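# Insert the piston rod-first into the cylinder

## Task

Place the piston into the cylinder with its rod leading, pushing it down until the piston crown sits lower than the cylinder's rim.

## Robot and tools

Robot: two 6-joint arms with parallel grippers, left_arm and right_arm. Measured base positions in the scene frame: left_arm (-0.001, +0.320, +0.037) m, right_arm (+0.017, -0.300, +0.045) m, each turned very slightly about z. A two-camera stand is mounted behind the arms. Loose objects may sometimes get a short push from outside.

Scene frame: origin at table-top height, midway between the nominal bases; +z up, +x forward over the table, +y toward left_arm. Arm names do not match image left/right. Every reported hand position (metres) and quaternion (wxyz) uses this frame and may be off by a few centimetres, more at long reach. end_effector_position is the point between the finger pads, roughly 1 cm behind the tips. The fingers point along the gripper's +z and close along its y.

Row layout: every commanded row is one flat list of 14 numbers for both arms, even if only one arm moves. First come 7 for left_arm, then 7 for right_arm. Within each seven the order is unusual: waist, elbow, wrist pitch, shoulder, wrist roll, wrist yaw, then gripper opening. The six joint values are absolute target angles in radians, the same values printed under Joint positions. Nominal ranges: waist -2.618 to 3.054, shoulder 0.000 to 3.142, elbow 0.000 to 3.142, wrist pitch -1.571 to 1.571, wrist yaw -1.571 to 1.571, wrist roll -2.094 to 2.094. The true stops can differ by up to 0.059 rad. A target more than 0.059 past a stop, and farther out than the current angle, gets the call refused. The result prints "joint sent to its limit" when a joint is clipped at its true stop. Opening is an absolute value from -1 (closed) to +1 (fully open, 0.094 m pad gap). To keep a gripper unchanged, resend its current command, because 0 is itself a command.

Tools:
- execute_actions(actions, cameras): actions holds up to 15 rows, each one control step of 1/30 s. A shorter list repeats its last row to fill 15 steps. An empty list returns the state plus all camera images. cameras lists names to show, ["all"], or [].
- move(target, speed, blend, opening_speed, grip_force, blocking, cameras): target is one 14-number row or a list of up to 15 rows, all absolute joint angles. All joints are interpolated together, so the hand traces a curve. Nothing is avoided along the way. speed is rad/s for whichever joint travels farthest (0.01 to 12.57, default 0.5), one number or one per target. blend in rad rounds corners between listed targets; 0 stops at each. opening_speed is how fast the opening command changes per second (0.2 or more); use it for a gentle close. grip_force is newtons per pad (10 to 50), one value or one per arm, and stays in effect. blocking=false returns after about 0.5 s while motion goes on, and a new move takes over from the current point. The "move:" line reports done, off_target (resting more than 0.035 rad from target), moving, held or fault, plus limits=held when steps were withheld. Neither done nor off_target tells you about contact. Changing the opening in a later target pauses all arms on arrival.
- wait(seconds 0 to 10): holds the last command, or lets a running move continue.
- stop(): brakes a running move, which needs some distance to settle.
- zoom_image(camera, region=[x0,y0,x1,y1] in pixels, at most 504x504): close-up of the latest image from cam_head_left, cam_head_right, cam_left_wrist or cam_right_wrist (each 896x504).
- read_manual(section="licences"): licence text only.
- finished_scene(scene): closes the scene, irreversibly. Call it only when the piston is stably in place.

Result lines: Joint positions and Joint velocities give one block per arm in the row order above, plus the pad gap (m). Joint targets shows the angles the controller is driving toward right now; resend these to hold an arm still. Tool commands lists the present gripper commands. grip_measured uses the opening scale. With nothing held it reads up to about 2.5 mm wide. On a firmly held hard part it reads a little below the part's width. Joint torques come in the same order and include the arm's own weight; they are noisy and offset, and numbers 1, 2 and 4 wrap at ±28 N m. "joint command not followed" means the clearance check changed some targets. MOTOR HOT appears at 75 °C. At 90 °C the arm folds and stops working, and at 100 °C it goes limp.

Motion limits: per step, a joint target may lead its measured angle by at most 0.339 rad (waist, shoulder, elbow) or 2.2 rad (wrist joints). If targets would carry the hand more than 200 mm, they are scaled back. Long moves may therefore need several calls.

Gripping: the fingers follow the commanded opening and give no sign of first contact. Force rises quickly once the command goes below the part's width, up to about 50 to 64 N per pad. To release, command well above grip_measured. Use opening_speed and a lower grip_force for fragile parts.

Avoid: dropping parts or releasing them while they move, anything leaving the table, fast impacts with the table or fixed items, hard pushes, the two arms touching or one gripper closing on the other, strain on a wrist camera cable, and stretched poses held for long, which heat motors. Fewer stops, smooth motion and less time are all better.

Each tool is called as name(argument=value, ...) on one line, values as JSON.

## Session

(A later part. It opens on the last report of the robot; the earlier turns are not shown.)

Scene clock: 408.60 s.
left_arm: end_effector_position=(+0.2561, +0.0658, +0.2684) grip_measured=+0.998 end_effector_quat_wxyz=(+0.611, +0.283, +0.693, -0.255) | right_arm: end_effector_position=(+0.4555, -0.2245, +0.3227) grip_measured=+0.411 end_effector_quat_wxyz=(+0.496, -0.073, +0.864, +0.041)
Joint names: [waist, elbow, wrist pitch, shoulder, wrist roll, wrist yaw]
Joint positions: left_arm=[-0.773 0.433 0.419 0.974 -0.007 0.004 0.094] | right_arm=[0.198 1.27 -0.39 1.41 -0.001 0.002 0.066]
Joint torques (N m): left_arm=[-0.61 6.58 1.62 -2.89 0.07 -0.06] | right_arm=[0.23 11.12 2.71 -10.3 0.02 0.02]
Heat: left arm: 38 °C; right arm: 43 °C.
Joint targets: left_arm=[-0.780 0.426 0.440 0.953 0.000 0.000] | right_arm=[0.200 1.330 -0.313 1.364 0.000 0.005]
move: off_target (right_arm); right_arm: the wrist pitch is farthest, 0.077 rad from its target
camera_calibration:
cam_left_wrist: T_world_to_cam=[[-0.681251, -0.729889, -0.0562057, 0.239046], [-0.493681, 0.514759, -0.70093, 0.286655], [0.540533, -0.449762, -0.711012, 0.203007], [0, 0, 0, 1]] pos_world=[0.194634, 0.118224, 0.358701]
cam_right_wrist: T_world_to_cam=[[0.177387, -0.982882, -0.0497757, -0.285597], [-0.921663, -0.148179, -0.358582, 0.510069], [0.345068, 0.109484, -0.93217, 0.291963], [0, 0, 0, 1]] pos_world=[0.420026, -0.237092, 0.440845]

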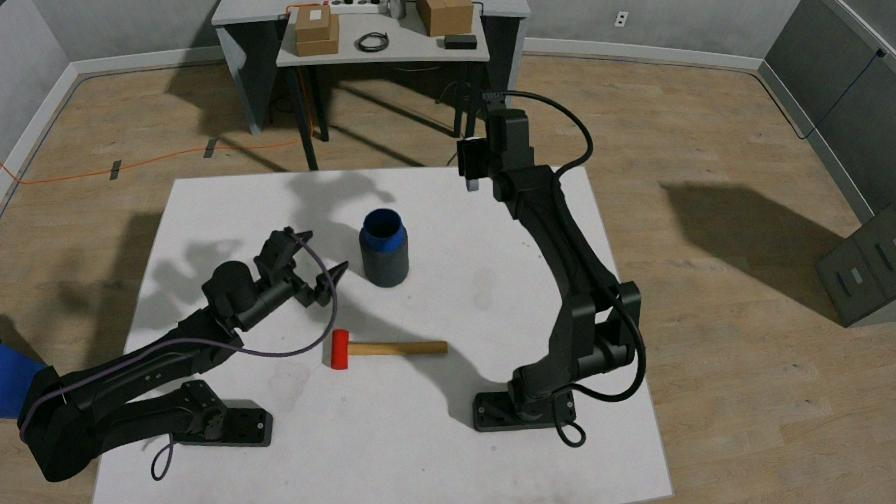

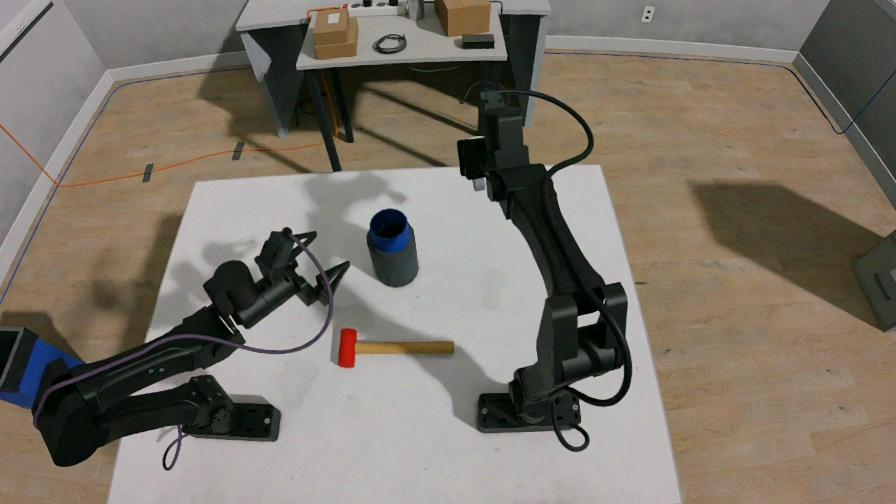

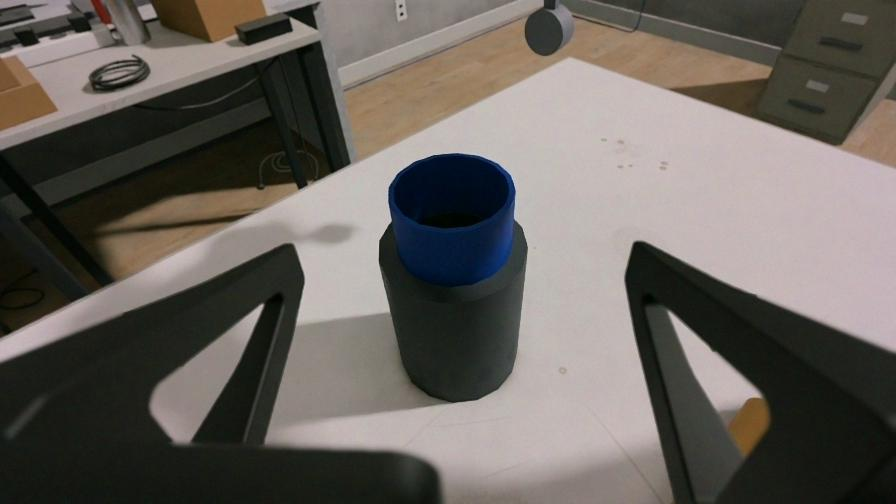

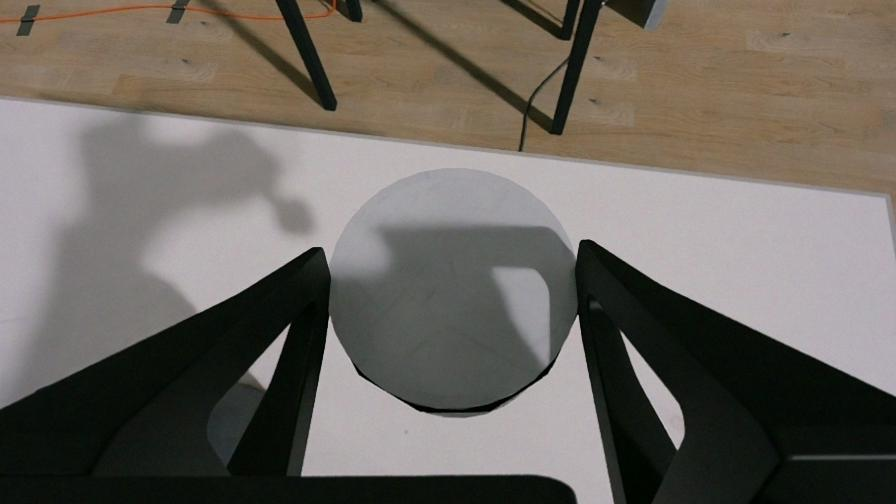

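move(target=[-0.78,0.426,0.44,0.953,0,0,1.0,0.655,1.330,-0.313,1.3645,0,0.005,0.25], speed=0.4, cameras=["all"])

Scene clock: 416.03 s.
left_arm: end_effector_position=(+0.2561, +0.0658, +0.2685) grip_measured=+0.998 end_effector_quat_wxyz=(+0.612, +0.283, +0.693, -0.255) | right_arm: end_effector_position=(+0.3760, -0.0374, +0.3227) grip_measured=+0.411 end_effector_quat_wxyz=(+0.473, -0.269, +0.825, +0.155)
Joint names: [waist, elbow, wrist pitch, shoulder, wrist roll, wrist yaw]
Joint positions: left_arm=[-0.773 0.433 0.419 0.974 -0.007 0.004 0.094] | right_arm=[0.657 1.27 -0.39 1.41 -0.001 -0.002 0.066]
Joint torques (N m): left_arm=[-0.62 6.58 1.62 -2.91 0.07 -0.07] | right_arm=[-0.08 11 2.7 -10.28 -0.02 0.08]
Heat: left arm: 39 °C; right arm: 44 °C.
Joint targets: left_arm=[-0.780 0.426 0.440 0.953 0.000 0.000] | right_arm=[0.655 1.330 -0.313 1.364 0.000 0.005]
move: off_target (right_arm); right_arm: the wrist pitch is farthest, 0.077 rad from its target
camera_calibration:
cam_left_wrist: T_world_to_cam=[[-0.681234, -0.729906, -0.0561922, 0.239045], [-0.493476, 0.514554, -0.701225, 0.286815], [0.540742, -0.449969, -0.710723, 0.202958], [0, 0, 0, 1]] pos_world=[0.194634, 0.118223, 0.358801]
cam_right_wrist: T_world_to_cam=[[0.597376, -0.800294, -0.0516903, -0.238058], [-0.759028, -0.543413, -0.35858, 0.388628], [0.25888, 0.253441, -0.932067, 0.336663], [0, 0, 0, 1]] pos_world=[0.350035, -0.0646551, 0.440842]

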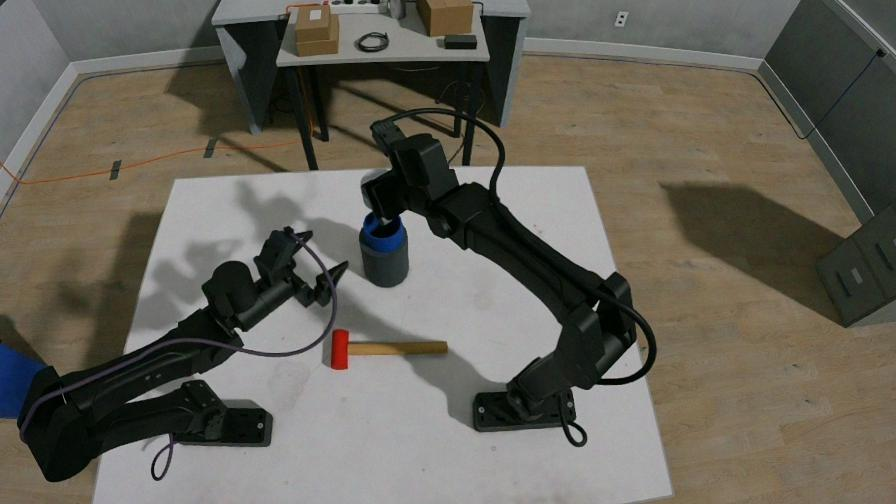

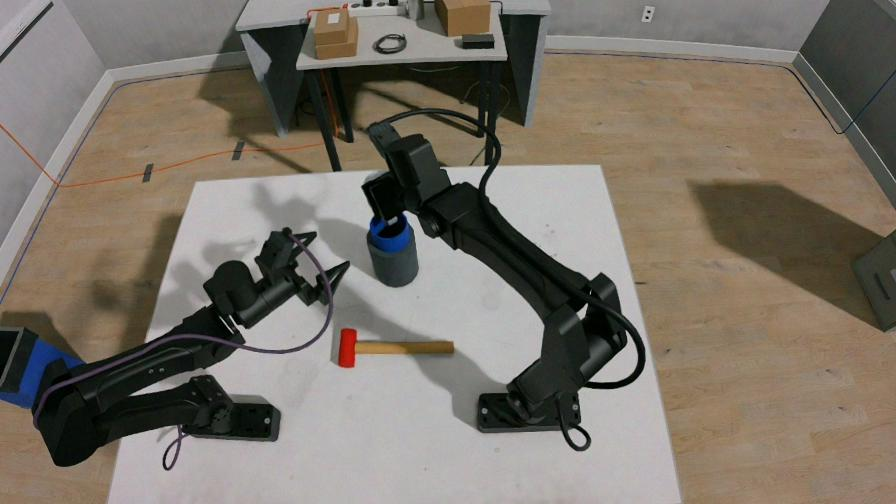

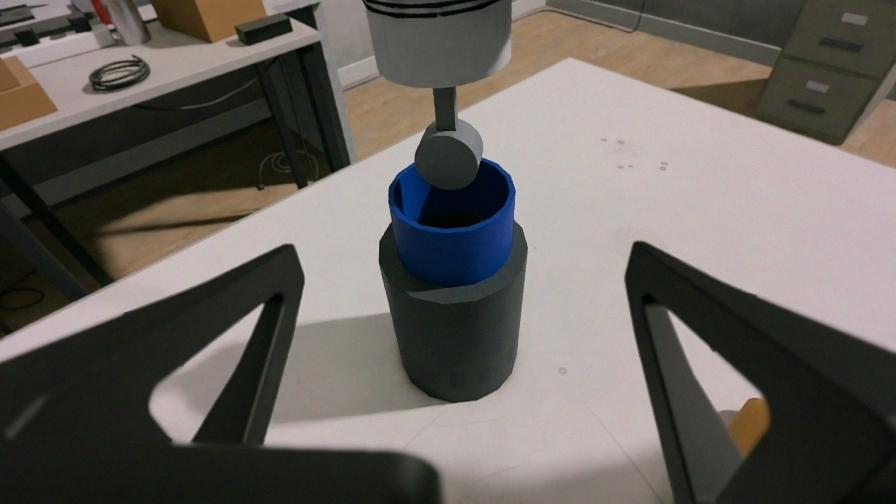

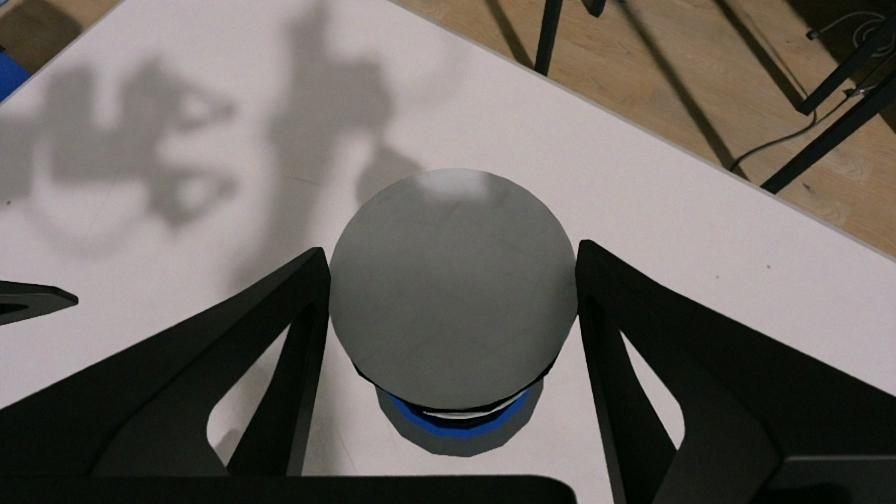

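zoom_image(camera="cam_left_wrist", region=[330, 0, 580, 210])

zoom_image(camera="cam_right_wrist", region=[310, 150, 600, 470])

Scaled by 2.016 from the camera's 896x504 image, which has a finer 1280x720 frame.

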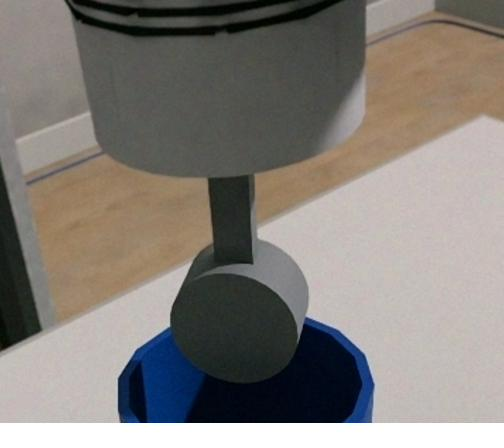

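Scaled by 1.575 from the camera's 896x504 image, which has a finer 1280x720 frame.

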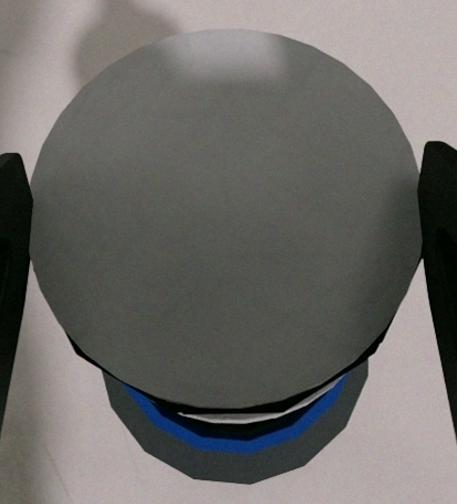

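move(target=[-0.78,0.426,0.44,0.953,0,0,1.0,0.661,1.2141,-0.2402,1.3965,0,0.005,0.25], speed=0.3, cameras=["cam_left_wrist", "cam_right_wrist"])

Scene clock: 423.57 s.
left_arm: end_effector_position=(+0.2561, +0.0658, +0.2685) grip_measured=+0.998 end_effector_quat_wxyz=(+0.612, +0.283, +0.693, -0.255) | right_arm: end_effector_position=(+0.3762, -0.0372, +0.3050) grip_measured=+0.411 end_effector_quat_wxyz=(+0.470, -0.270, +0.826, +0.154)
Joint names: [waist, elbow, wrist pitch, shoulder, wrist roll, wrist yaw]
Joint positions: left_arm=[-0.773 0.433 0.419 0.974 -0.007 0.004 0.094] | right_arm=[0.657 1.206 -0.332 1.41 -0.001 -0.002 0.066]
Joint torques (N m): left_arm=[-0.64 6.58 1.62 -2.91 0.07 -0.07] | right_arm=[0.38 6.91 2.89 -7.1 0.02 0.06]
Heat: left arm: 40 °C; right arm: 44 °C.
Joint targets: left_arm=[-0.780 0.426 0.440 0.953 0.000 0.000] | right_arm=[0.661 1.214 -0.240 1.396 0.000 0.005]
move: off_target (right_arm); right_arm: the wrist pitch is farthest, 0.092 rad from its target
camera_calibration:
cam_left_wrist: T_world_to_cam=[[-0.681234, -0.729906, -0.0561922, 0.239045], [-0.493476, 0.514554, -0.701225, 0.286815], [0.540742, -0.449969, -0.710723, 0.202958], [0, 0, 0, 1]] pos_world=[0.194634, 0.118223, 0.358801]
cam_right_wrist: T_world_to_cam=[[0.597053, -0.800529, -0.0517799, -0.238819], [-0.761031, -0.544816, -0.352147, 0.381236], [0.253694, 0.249657, -0.934511, 0.322695], [0, 0, 0, 1]] pos_world=[0.350854, -0.0640408, 0.423448]
Images, in order (width x height): cam_left_wrist 896x504, cam_right_wrist 896x504.

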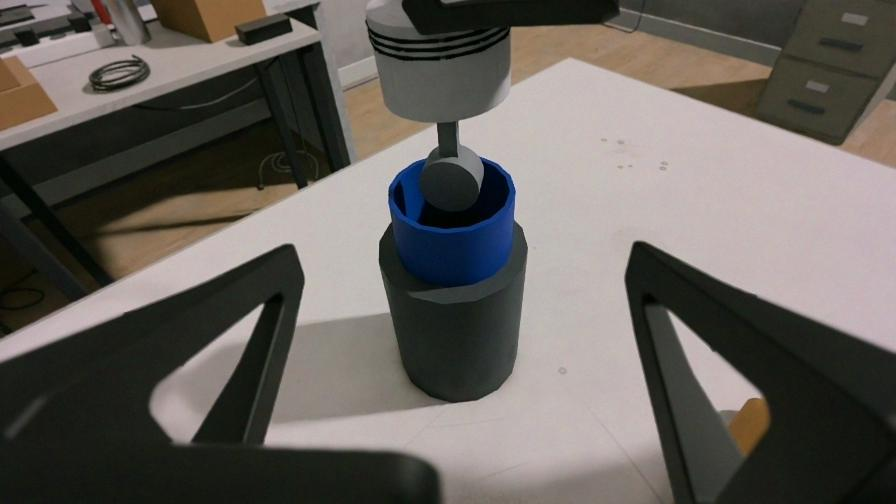

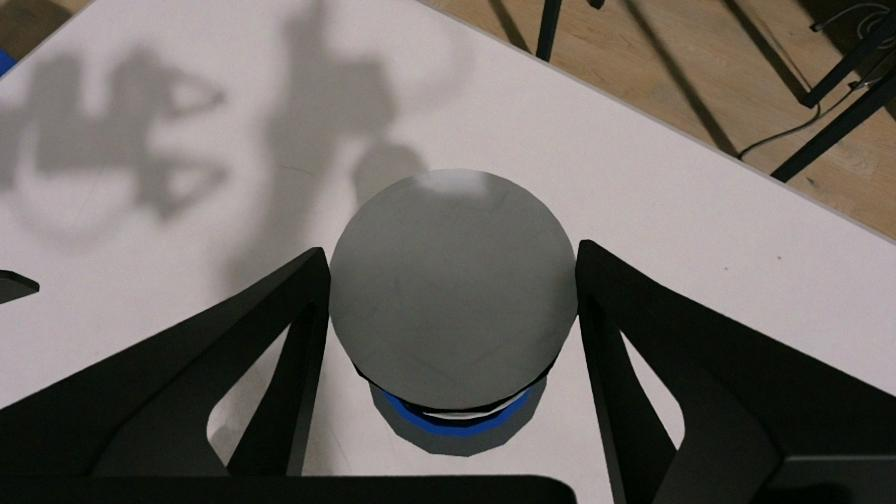

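zoom_image(camera="cam_right_wrist", region=[340, 350, 580, 470])

zoom_image(camera="cam_left_wrist", region=[350, 0, 550, 240])

Scaled by 2.100 from the camera's 896x504 image, which has a finer 1280x720 frame.

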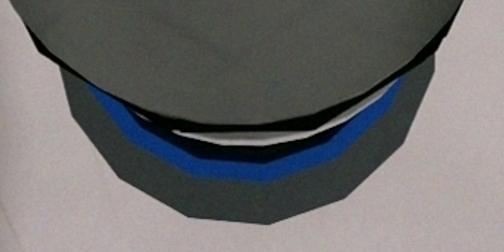

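Scaled by 2.100 from the camera's 896x504 image, which has a finer 1280x720 frame.

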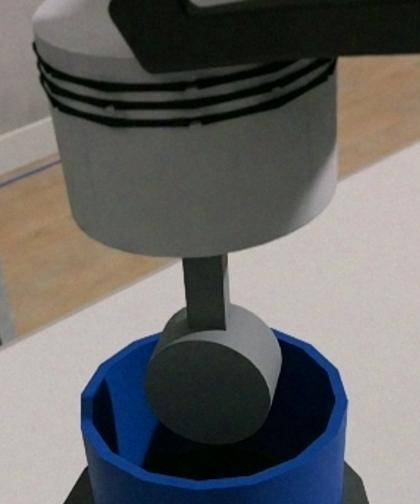

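move(target=[-0.78,0.426,0.44,0.953,0,0,1.0,0.667,1.0074,-0.0187,1.4113,0,0.005,0.25], speed=0.3, cameras=["cam_left_wrist", "cam_right_wrist"])

Scene clock: 429.63 s.
left_arm: end_effector_position=(+0.2561, +0.0658, +0.2685) grip_measured=+0.998 end_effector_quat_wxyz=(+0.612, +0.283, +0.693, -0.255) | right_arm: end_effector_position=(+0.3750, -0.0362, +0.2517) grip_measured=+0.411 end_effector_quat_wxyz=(+0.471, -0.271, +0.825, +0.155)
Joint names: [waist, elbow, wrist pitch, shoulder, wrist roll, wrist yaw]
Joint positions: left_arm=[-0.773 0.433 0.419 0.974 -0.007 0.004 0.094] | right_arm=[0.66 1.001 -0.111 1.423 -0.001 -0.002 0.066]
Joint torques (N m): left_arm=[-0.64 6.58 1.62 -2.91 0.08 -0.06] | right_arm=[0.66 6.75 2.94 -6.93 0.04 0.05]
Heat: left arm: 40 °C; right arm: 44 °C.
Joint targets: left_arm=[-0.780 0.426 0.440 0.953 0.000 0.000] | right_arm=[0.667 1.007 -0.019 1.411 0.000 0.005]
move: off_target (right_arm); right_arm: the wrist pitch is farthest, 0.093 rad from its target
camera_calibration:
cam_left_wrist: T_world_to_cam=[[-0.681234, -0.729906, -0.0561922, 0.239045], [-0.493476, 0.514554, -0.701225, 0.286815], [0.540742, -0.449969, -0.710723, 0.202958], [0, 0, 0, 1]] pos_world=[0.194634, 0.118223, 0.358801]
cam_right_wrist: T_world_to_cam=[[0.599933, -0.798373, -0.0517699, -0.24113], [-0.758195, -0.5467, -0.355329, 0.361849], [0.255383, 0.252425, -0.933306, 0.271993], [0, 0, 0, 1]] pos_world=[0.349551, -0.0633468, 0.369945]
Images, in order (width x height): cam_left_wrist 896x504, cam_right_wrist 896x504.

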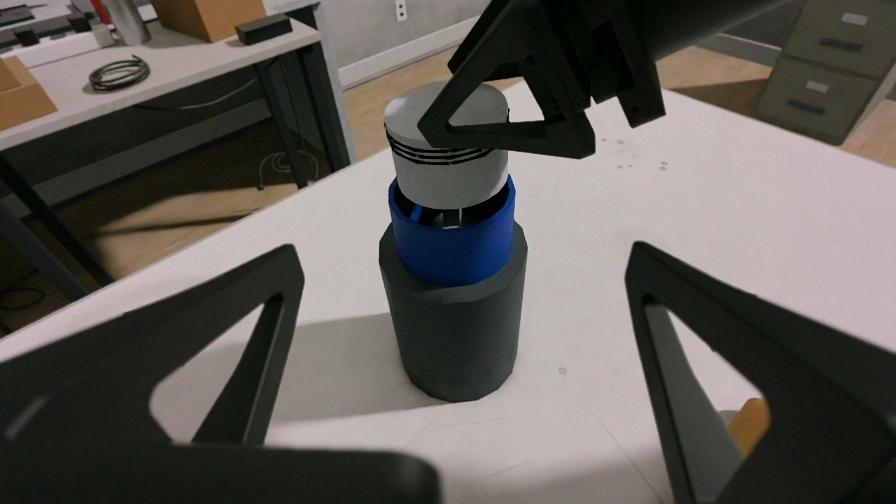

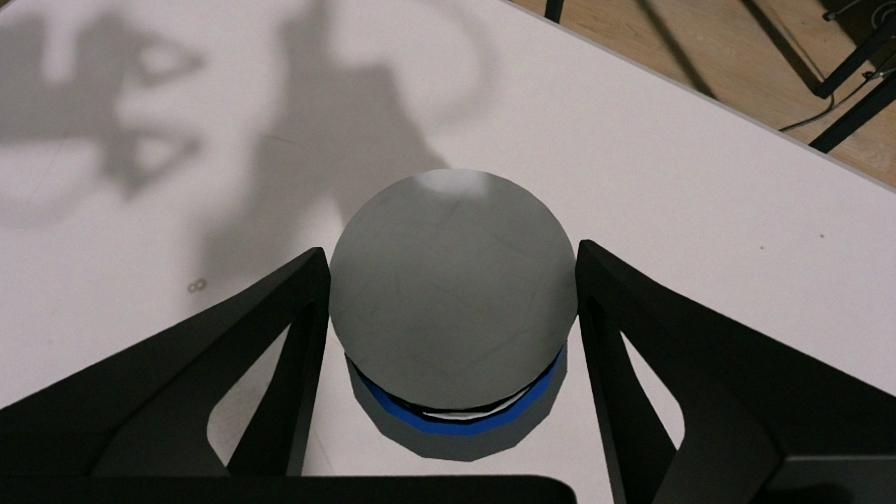

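zoom_image(camera="cam_right_wrist", region=[320, 320, 600, 480])

zoom_image(camera="cam_left_wrist", region=[350, 60, 550, 300])

Scaled by 1.800 from the camera's 896x504 image, which has a finer 1280x720 frame.

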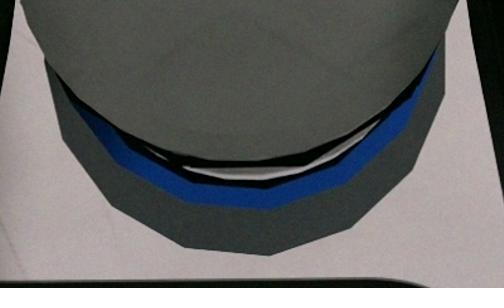

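Scaled by 2.100 from the camera's 896x504 image, which has a finer 1280x720 frame.

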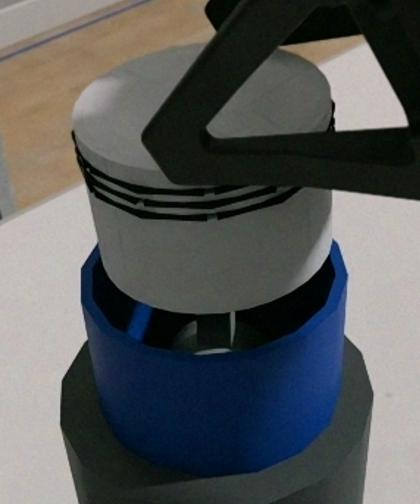

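move(target=[-0.78,0.426,0.44,0.953,0,0,1.0,0.667,0.8786,0.1558,1.449,0,0.005,0.25], speed=0.15, cameras=["all"])

Scene clock: 436.20 s.
left_arm: end_effector_position=(+0.2561, +0.0658, +0.2685) grip_measured=+0.998 end_effector_quat_wxyz=(+0.612, +0.283, +0.693, -0.255) | right_arm: end_effector_position=(+0.3752, -0.0360, +0.2166) grip_measured=+0.411 end_effector_quat_wxyz=(+0.476, -0.270, +0.822, +0.157)
Joint names: [waist, elbow, wrist pitch, shoulder, wrist roll, wrist yaw]
Joint positions: left_arm=[-0.773 0.433 0.419 0.974 -0.007 0.004 0.094] | right_arm=[0.66 0.875 0.062 1.457 -0.001 -0.002 0.066]
Joint torques (N m): left_arm=[-0.65 6.6 1.62 -2.91 0.07 -0.07] | right_arm=[0.64 6.31 2.92 -6.9 0.03 0.09]
Heat: left arm: 41 °C; right arm: 44 °C.
Joint targets: left_arm=[-0.780 0.426 0.440 0.953 0.000 0.000] | right_arm=[0.667 0.878 0.156 1.449 0.000 0.005]
move: off_target (right_arm); right_arm: the wrist pitch is farthest, 0.093 rad from its target
camera_calibration:
cam_left_wrist: T_world_to_cam=[[-0.681234, -0.729906, -0.0561922, 0.239045], [-0.493476, 0.514554, -0.701225, 0.286815], [0.540742, -0.449969, -0.710723, 0.202958], [0, 0, 0, 1]] pos_world=[0.194634, 0.118223, 0.358801]
cam_right_wrist: T_world_to_cam=[[0.600465, -0.797984, -0.0516101, -0.24314], [-0.754424, -0.543924, -0.36741, 0.35095], [0.265116, 0.259553, -0.928626, 0.234797], [0, 0, 0, 1]] pos_world=[0.348514, -0.0640739, 0.334433]

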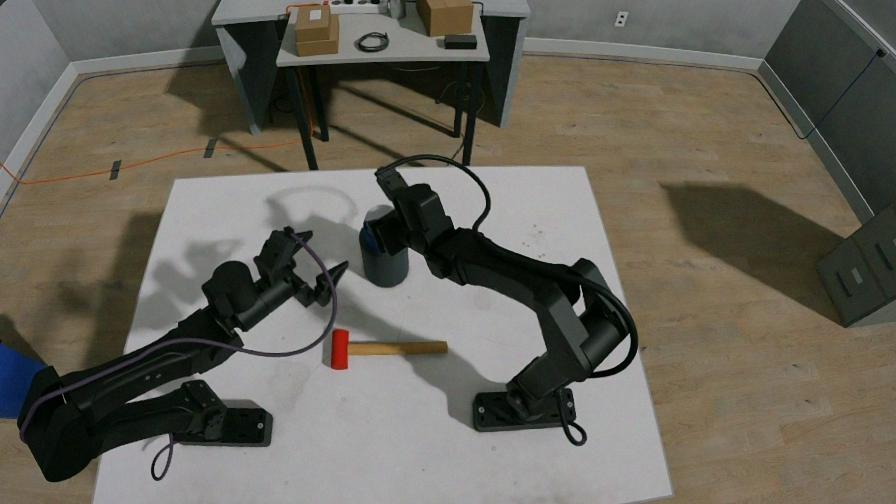

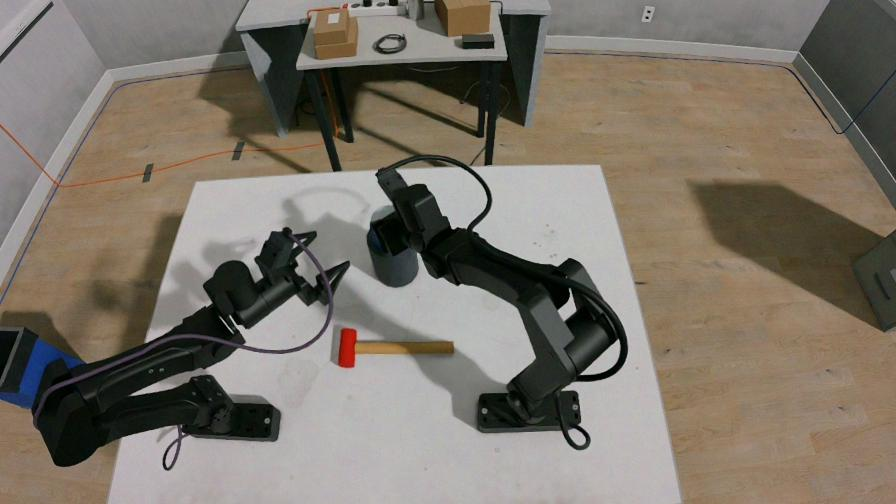

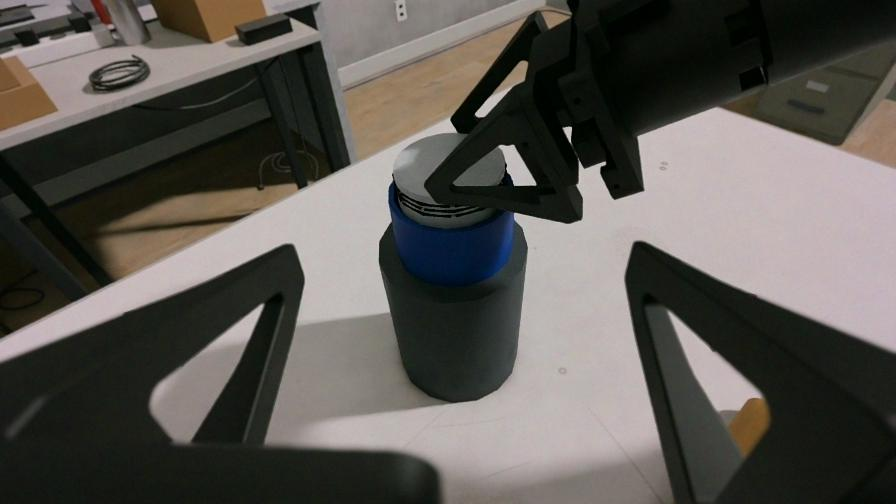

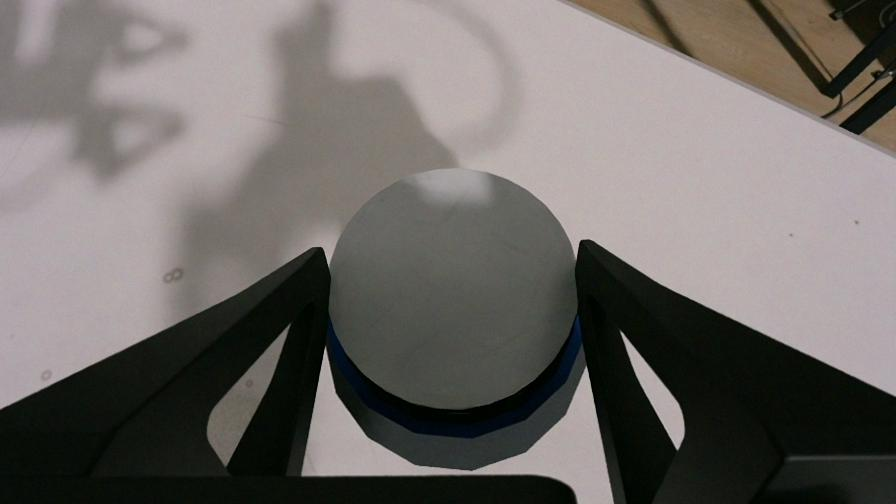

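move(target=[-0.78,0.426,0.44,0.953,0,0,1.0,0.667,0.843,0.2078,1.4693,0,0.005,0.25], speed=0.12, cameras=["cam_left_wrist", "cam_right_wrist"])

Scene clock: 438.10 s.
left_arm: end_effector_position=(+0.2561, +0.0658, +0.2685) grip_measured=+0.998 end_effector_quat_wxyz=(+0.612, +0.283, +0.693, -0.255) | right_arm: end_effector_position=(+0.3752, -0.0360, +0.2039) grip_measured=+0.411 end_effector_quat_wxyz=(+0.476, -0.270, +0.822, +0.156)
Joint names: [waist, elbow, wrist pitch, shoulder, wrist roll, wrist yaw]
Joint positions: left_arm=[-0.773 0.433 0.419 0.974 -0.007 0.004 0.094] | right_arm=[0.66 0.84 0.115 1.477 -0.001 -0.002 0.066]
Joint torques (N m): left_arm=[-0.64 6.58 1.62 -2.89 0.07 -0.07] | right_arm=[0.66 6.13 2.92 -6.87 0.02 0.06]
Heat: left arm: 41 °C; right arm: 44 °C.
Joint targets: left_arm=[-0.780 0.426 0.440 0.953 0.000 0.000] | right_arm=[0.667 0.843 0.208 1.469 0.000 0.005]
move: off_target (right_arm); right_arm: the wrist pitch is farthest, 0.093 rad from its target
camera_calibration:
cam_left_wrist: T_world_to_cam=[[-0.681234, -0.729906, -0.0561922, 0.239045], [-0.493476, 0.514554, -0.701225, 0.286815], [0.540742, -0.449969, -0.710723, 0.202958], [0, 0, 0, 1]] pos_world=[0.194634, 0.118223, 0.358801]
cam_right_wrist: T_world_to_cam=[[0.600364, -0.798056, -0.0516616, -0.243729], [-0.755005, -0.544308, -0.365644, 0.346031], [0.263685, 0.258525, -0.92932, 0.223607], [0, 0, 0, 1]] pos_world=[0.34862, -0.0639701, 0.321735]
Images, in order (width x height): cam_left_wrist 896x504, cam_right_wrist 896x504.

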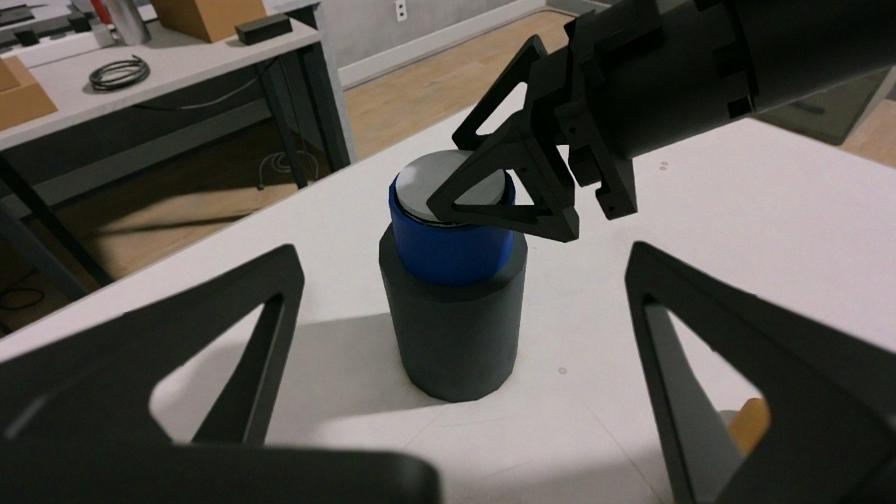

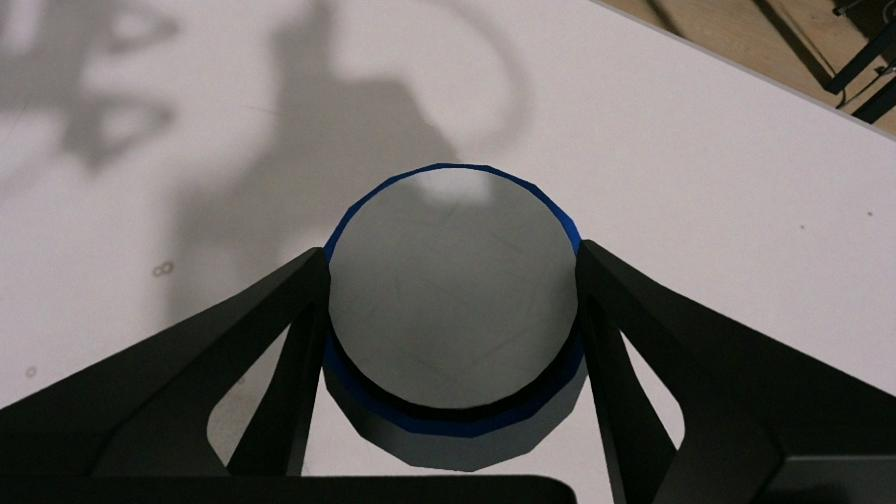

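zoom_image(camera="cam_left_wrist", region=[360, 130, 600, 300])

zoom_image(camera="cam_right_wrist", region=[300, 150, 610, 480])

Scaled by 2.100 from the camera's 896x504 image, which has a finer 1280x720 frame.

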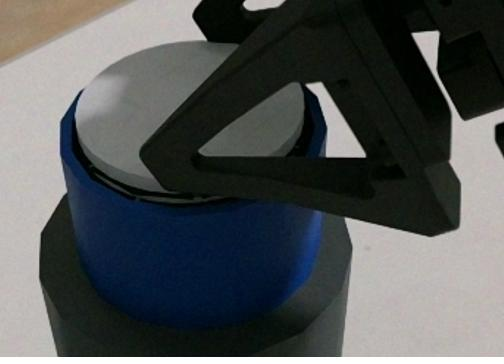

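Scaled by 1.527 from the camera's 896x504 image, which has a finer 1280x720 frame.

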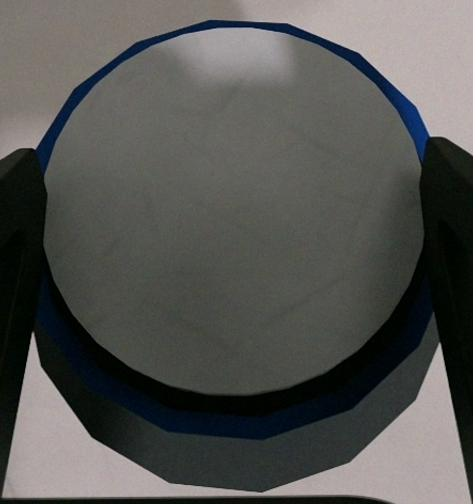

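move(target=[-0.78,0.426,0.44,0.953,0,0,1.0,0.667,0.838,0.2172,1.4737,0,0.005,0.25], speed=0.1, cameras=["cam_left_wrist"])

zoom_image(camera="cam_left_wrist", region=[360, 130, 600, 300])

Scene clock: 442.20 s.
left_arm: end_effector_position=(+0.2561, +0.0658, +0.2685) grip_measured=+0.998 end_effector_quat_wxyz=(+0.612, +0.283, +0.693, -0.255) | right_arm: end_effector_position=(+0.3753, -0.0360, +0.2019) grip_measured=+0.411 end_effector_quat_wxyz=(+0.476, -0.270, +0.822, +0.156)
Joint names: [waist, elbow, wrist pitch, shoulder, wrist roll, wrist yaw]
Joint positions: left_arm=[-0.773 0.433 0.419 0.974 -0.007 0.004 0.094] | right_arm=[0.66 0.835 0.124 1.481 -0.001 -0.002 0.066]
Joint torques (N m): left_arm=[-0.64 6.58 1.62 -2.89 0.07 -0.06] | right_arm=[0.7 6.26 2.89 -6.8 0.02 0.06]
Heat: left arm: 41 °C; right arm: 44 °C.
Joint targets: left_arm=[-0.780 0.426 0.440 0.953 0.000 0.000] | right_arm=[0.667 0.838 0.217 1.474 0.000 0.005]
move: off_target (right_arm); right_arm: the wrist pitch is farthest, 0.093 rad from its target
camera_calibration:
cam_left_wrist: T_world_to_cam=[[-0.681234, -0.729906, -0.0561922, 0.239045], [-0.493476, 0.514554, -0.701225, 0.286815], [0.540742, -0.449969, -0.710723, 0.202958], [0, 0, 0, 1]] pos_world=[0.194634, 0.118223, 0.358801]
Images, in order (width x height): cam_left_wrist 896x504.

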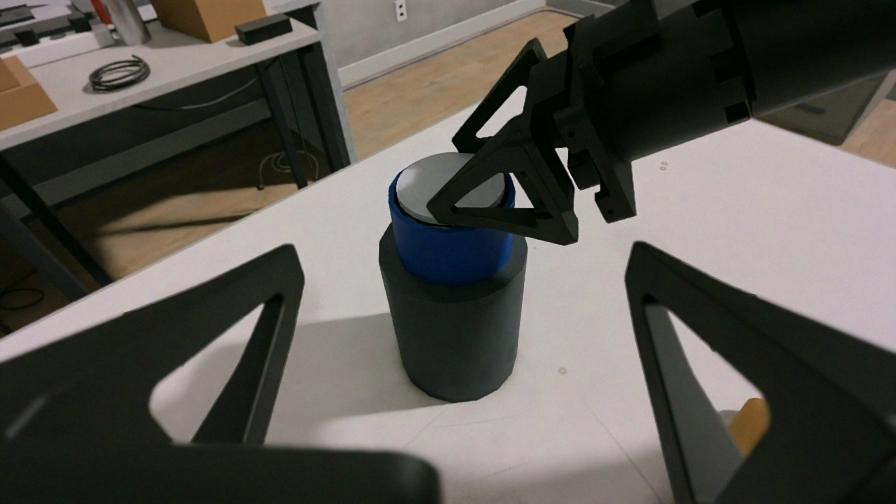

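Scaled by 2.100 from the camera's 896x504 image, which has a finer 1280x720 frame.

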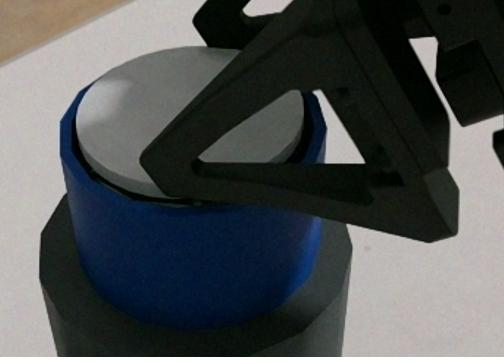

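move(target=[-0.78,0.426,0.44,0.953,0,0,1.0,0.667,0.838,0.2172,1.4737,0,0.005,0.70], speed=0.1, opening_speed=0.2, cameras=["cam_left_wrist", "cam_right_wrist"])

zoom_image(camera="cam_left_wrist", region=[360, 130, 600, 300])

Scene clock: 447.83 s.
left_arm: end_effector_position=(+0.2561, +0.0658, +0.2685) grip_measured=+0.998 end_effector_quat_wxyz=(+0.612, +0.283, +0.693, -0.255) | right_arm: end_effector_position=(+0.3826, -0.0306, +0.2191) grip_measured=+0.698 end_effector_quat_wxyz=(+0.507, -0.264, +0.803, +0.167)
Joint names: [waist, elbow, wrist pitch, shoulder, wrist roll, wrist yaw]
Joint positions: left_arm=[-0.773 0.433 0.419 0.974 -0.007 0.004 0.094] | right_arm=[0.66 0.835 0.202 1.481 -0.001 -0.002 0.08]
Joint torques (N m): left_arm=[-0.64 6.6 1.62 -2.91 0.08 -0.06] | right_arm=[0.64 6.24 2.03 -6.84 0.01 0.08]
Heat: left arm: 41 °C; right arm: 44 °C.
Joint targets: left_arm=[-0.780 0.426 0.440 0.953 0.000 0.000] | right_arm=[0.667 0.838 0.217 1.474 0.000 0.005]
move: done
camera_calibration:
cam_left_wrist: T_world_to_cam=[[-0.681234, -0.729906, -0.0561922, 0.239045], [-0.493476, 0.514554, -0.701225, 0.286815], [0.540742, -0.449969, -0.710723, 0.202958], [0, 0, 0, 1]] pos_world=[0.194634, 0.118223, 0.358801]
cam_right_wrist: T_world_to_cam=[[0.603603, -0.795688, -0.0504377, -0.244497], [-0.729755, -0.525891, -0.436917, 0.36675], [0.321125, 0.300531, -0.898087, 0.206825], [0, 0, 0, 1]] pos_world=[0.3488, -0.0638307, 0.333654]
Images, in order (width x height): cam_left_wrist 896x504, cam_right_wrist 896x504.

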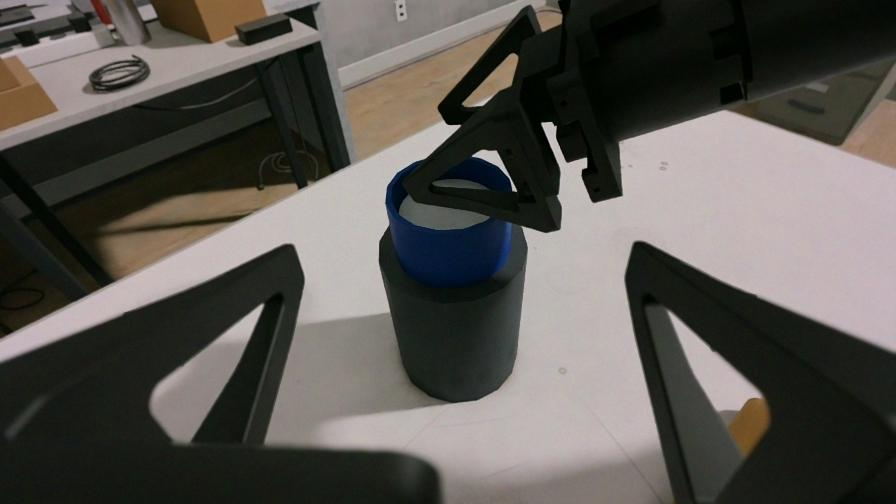

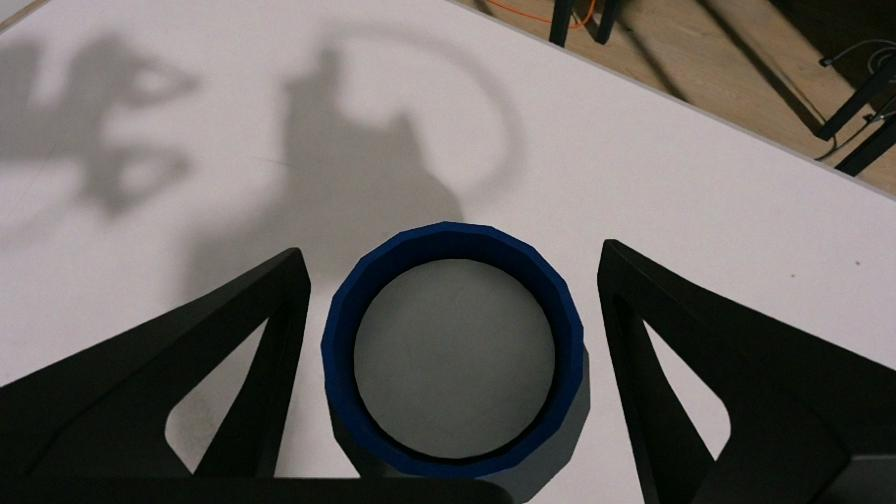

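Scaled by 2.100 from the camera's 896x504 image, which has a finer 1280x720 frame.

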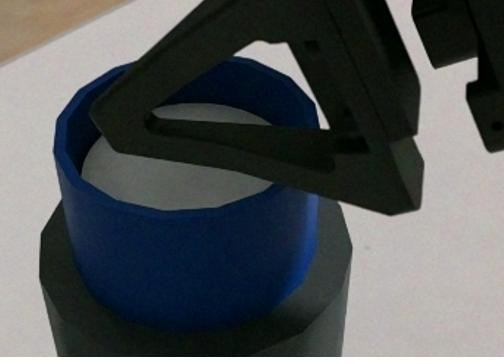

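move(target=[[-0.78,0.426,0.44,0.953,0,0,1.0,0.667,1.193,-0.36,1.40,0,0.005,-0.98],[-0.78,0.426,0.44,0.953,0,0,1.0,0.667,1.7786,-1.054,1.7957,0,0.005,-0.98],[-0.78,0.426,0.44,0.953,0,0,1.0,0.667,2.037,-1.3177,2.0347,0,0.005,-0.98]], speed=0.6, blend=[0.1, 0.1, 0], cameras=["all"])

Scene clock: 457.67 s.
left_arm: end_effector_position=(+0.2561, +0.0658, +0.2685) grip_measured=+0.998 end_effector_quat_wxyz=(+0.612, +0.283, +0.693, -0.255) | right_arm: end_effector_position=(+0.3716, -0.0387, +0.2113) grip_measured=-0.980 end_effector_quat_wxyz=(+0.111, -0.309, +0.944, +0.037)
Joint names: [waist, elbow, wrist pitch, shoulder, wrist roll, wrist yaw]
Joint positions: left_arm=[-0.773 0.433 0.419 0.974 -0.007 0.004 0.094] | right_arm=[0.66 2.005 -1.314 2.027 -0.001 -0.002 0.001]
Joint torques (N m): left_arm=[-0.64 6.58 1.62 -2.89 0.07 -0.07] | right_arm=[0.64 7.8 0.59 -9.94 0.02 0.07]
Heat: left arm: 41 °C; right arm: 42 °C.
Joint targets: left_arm=[-0.780 0.426 0.440 0.953 0.000 0.000] | right_arm=[0.667 2.037 -1.318 2.035 0.000 0.005]
move: done
camera_calibration:
cam_left_wrist: T_world_to_cam=[[-0.681234, -0.729906, -0.0561922, 0.239045], [-0.493476, 0.514554, -0.701225, 0.286815], [0.540742, -0.449969, -0.710723, 0.202958], [0, 0, 0, 1]] pos_world=[0.194634, 0.118223, 0.358801]
cam_right_wrist: T_world_to_cam=[[0.566957, -0.822542, -0.0445559, -0.233294], [-0.733959, -0.528975, 0.426015, 0.170106], [-0.373984, -0.20883, -0.903618, 0.445484], [0, 0, 0, 1]] pos_world=[0.423723, -0.00888202, 0.319685]

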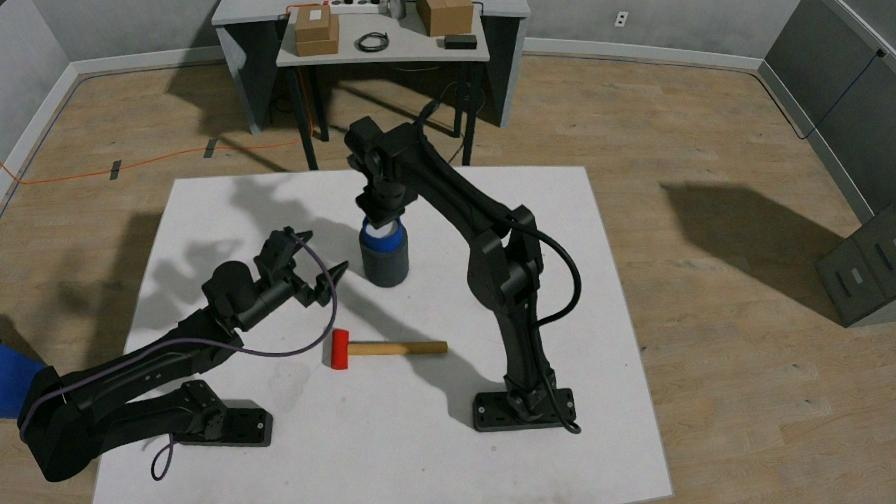

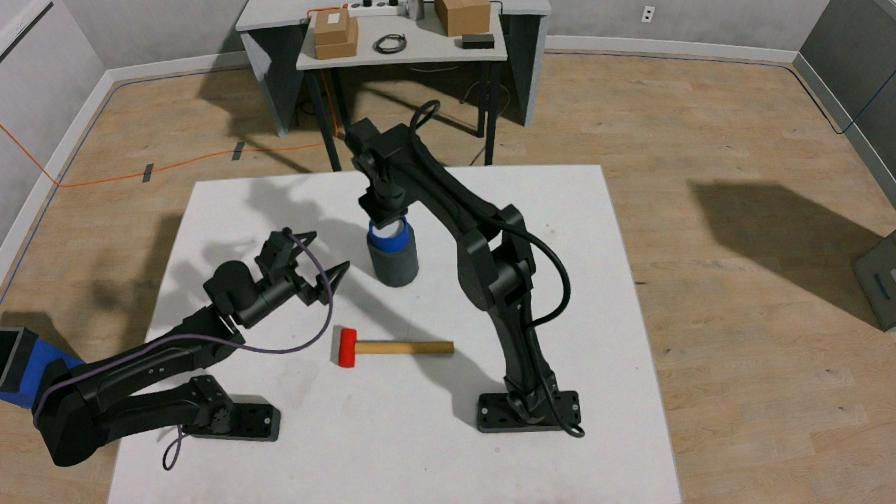

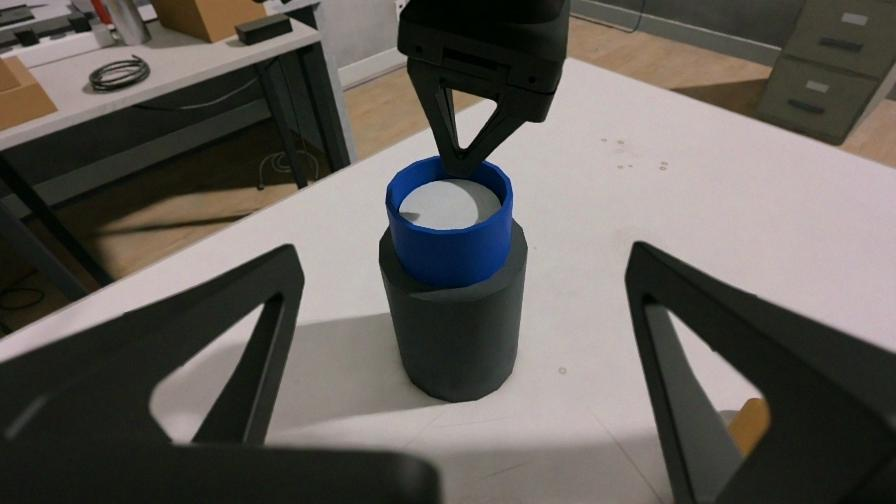

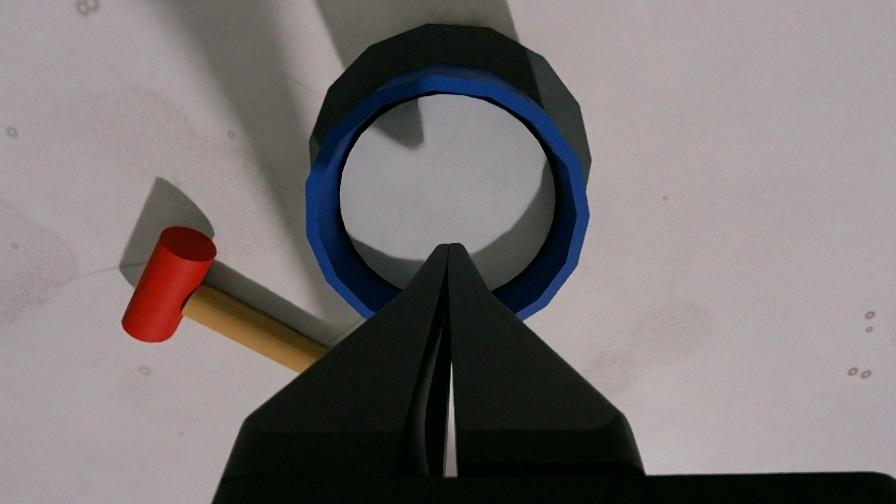

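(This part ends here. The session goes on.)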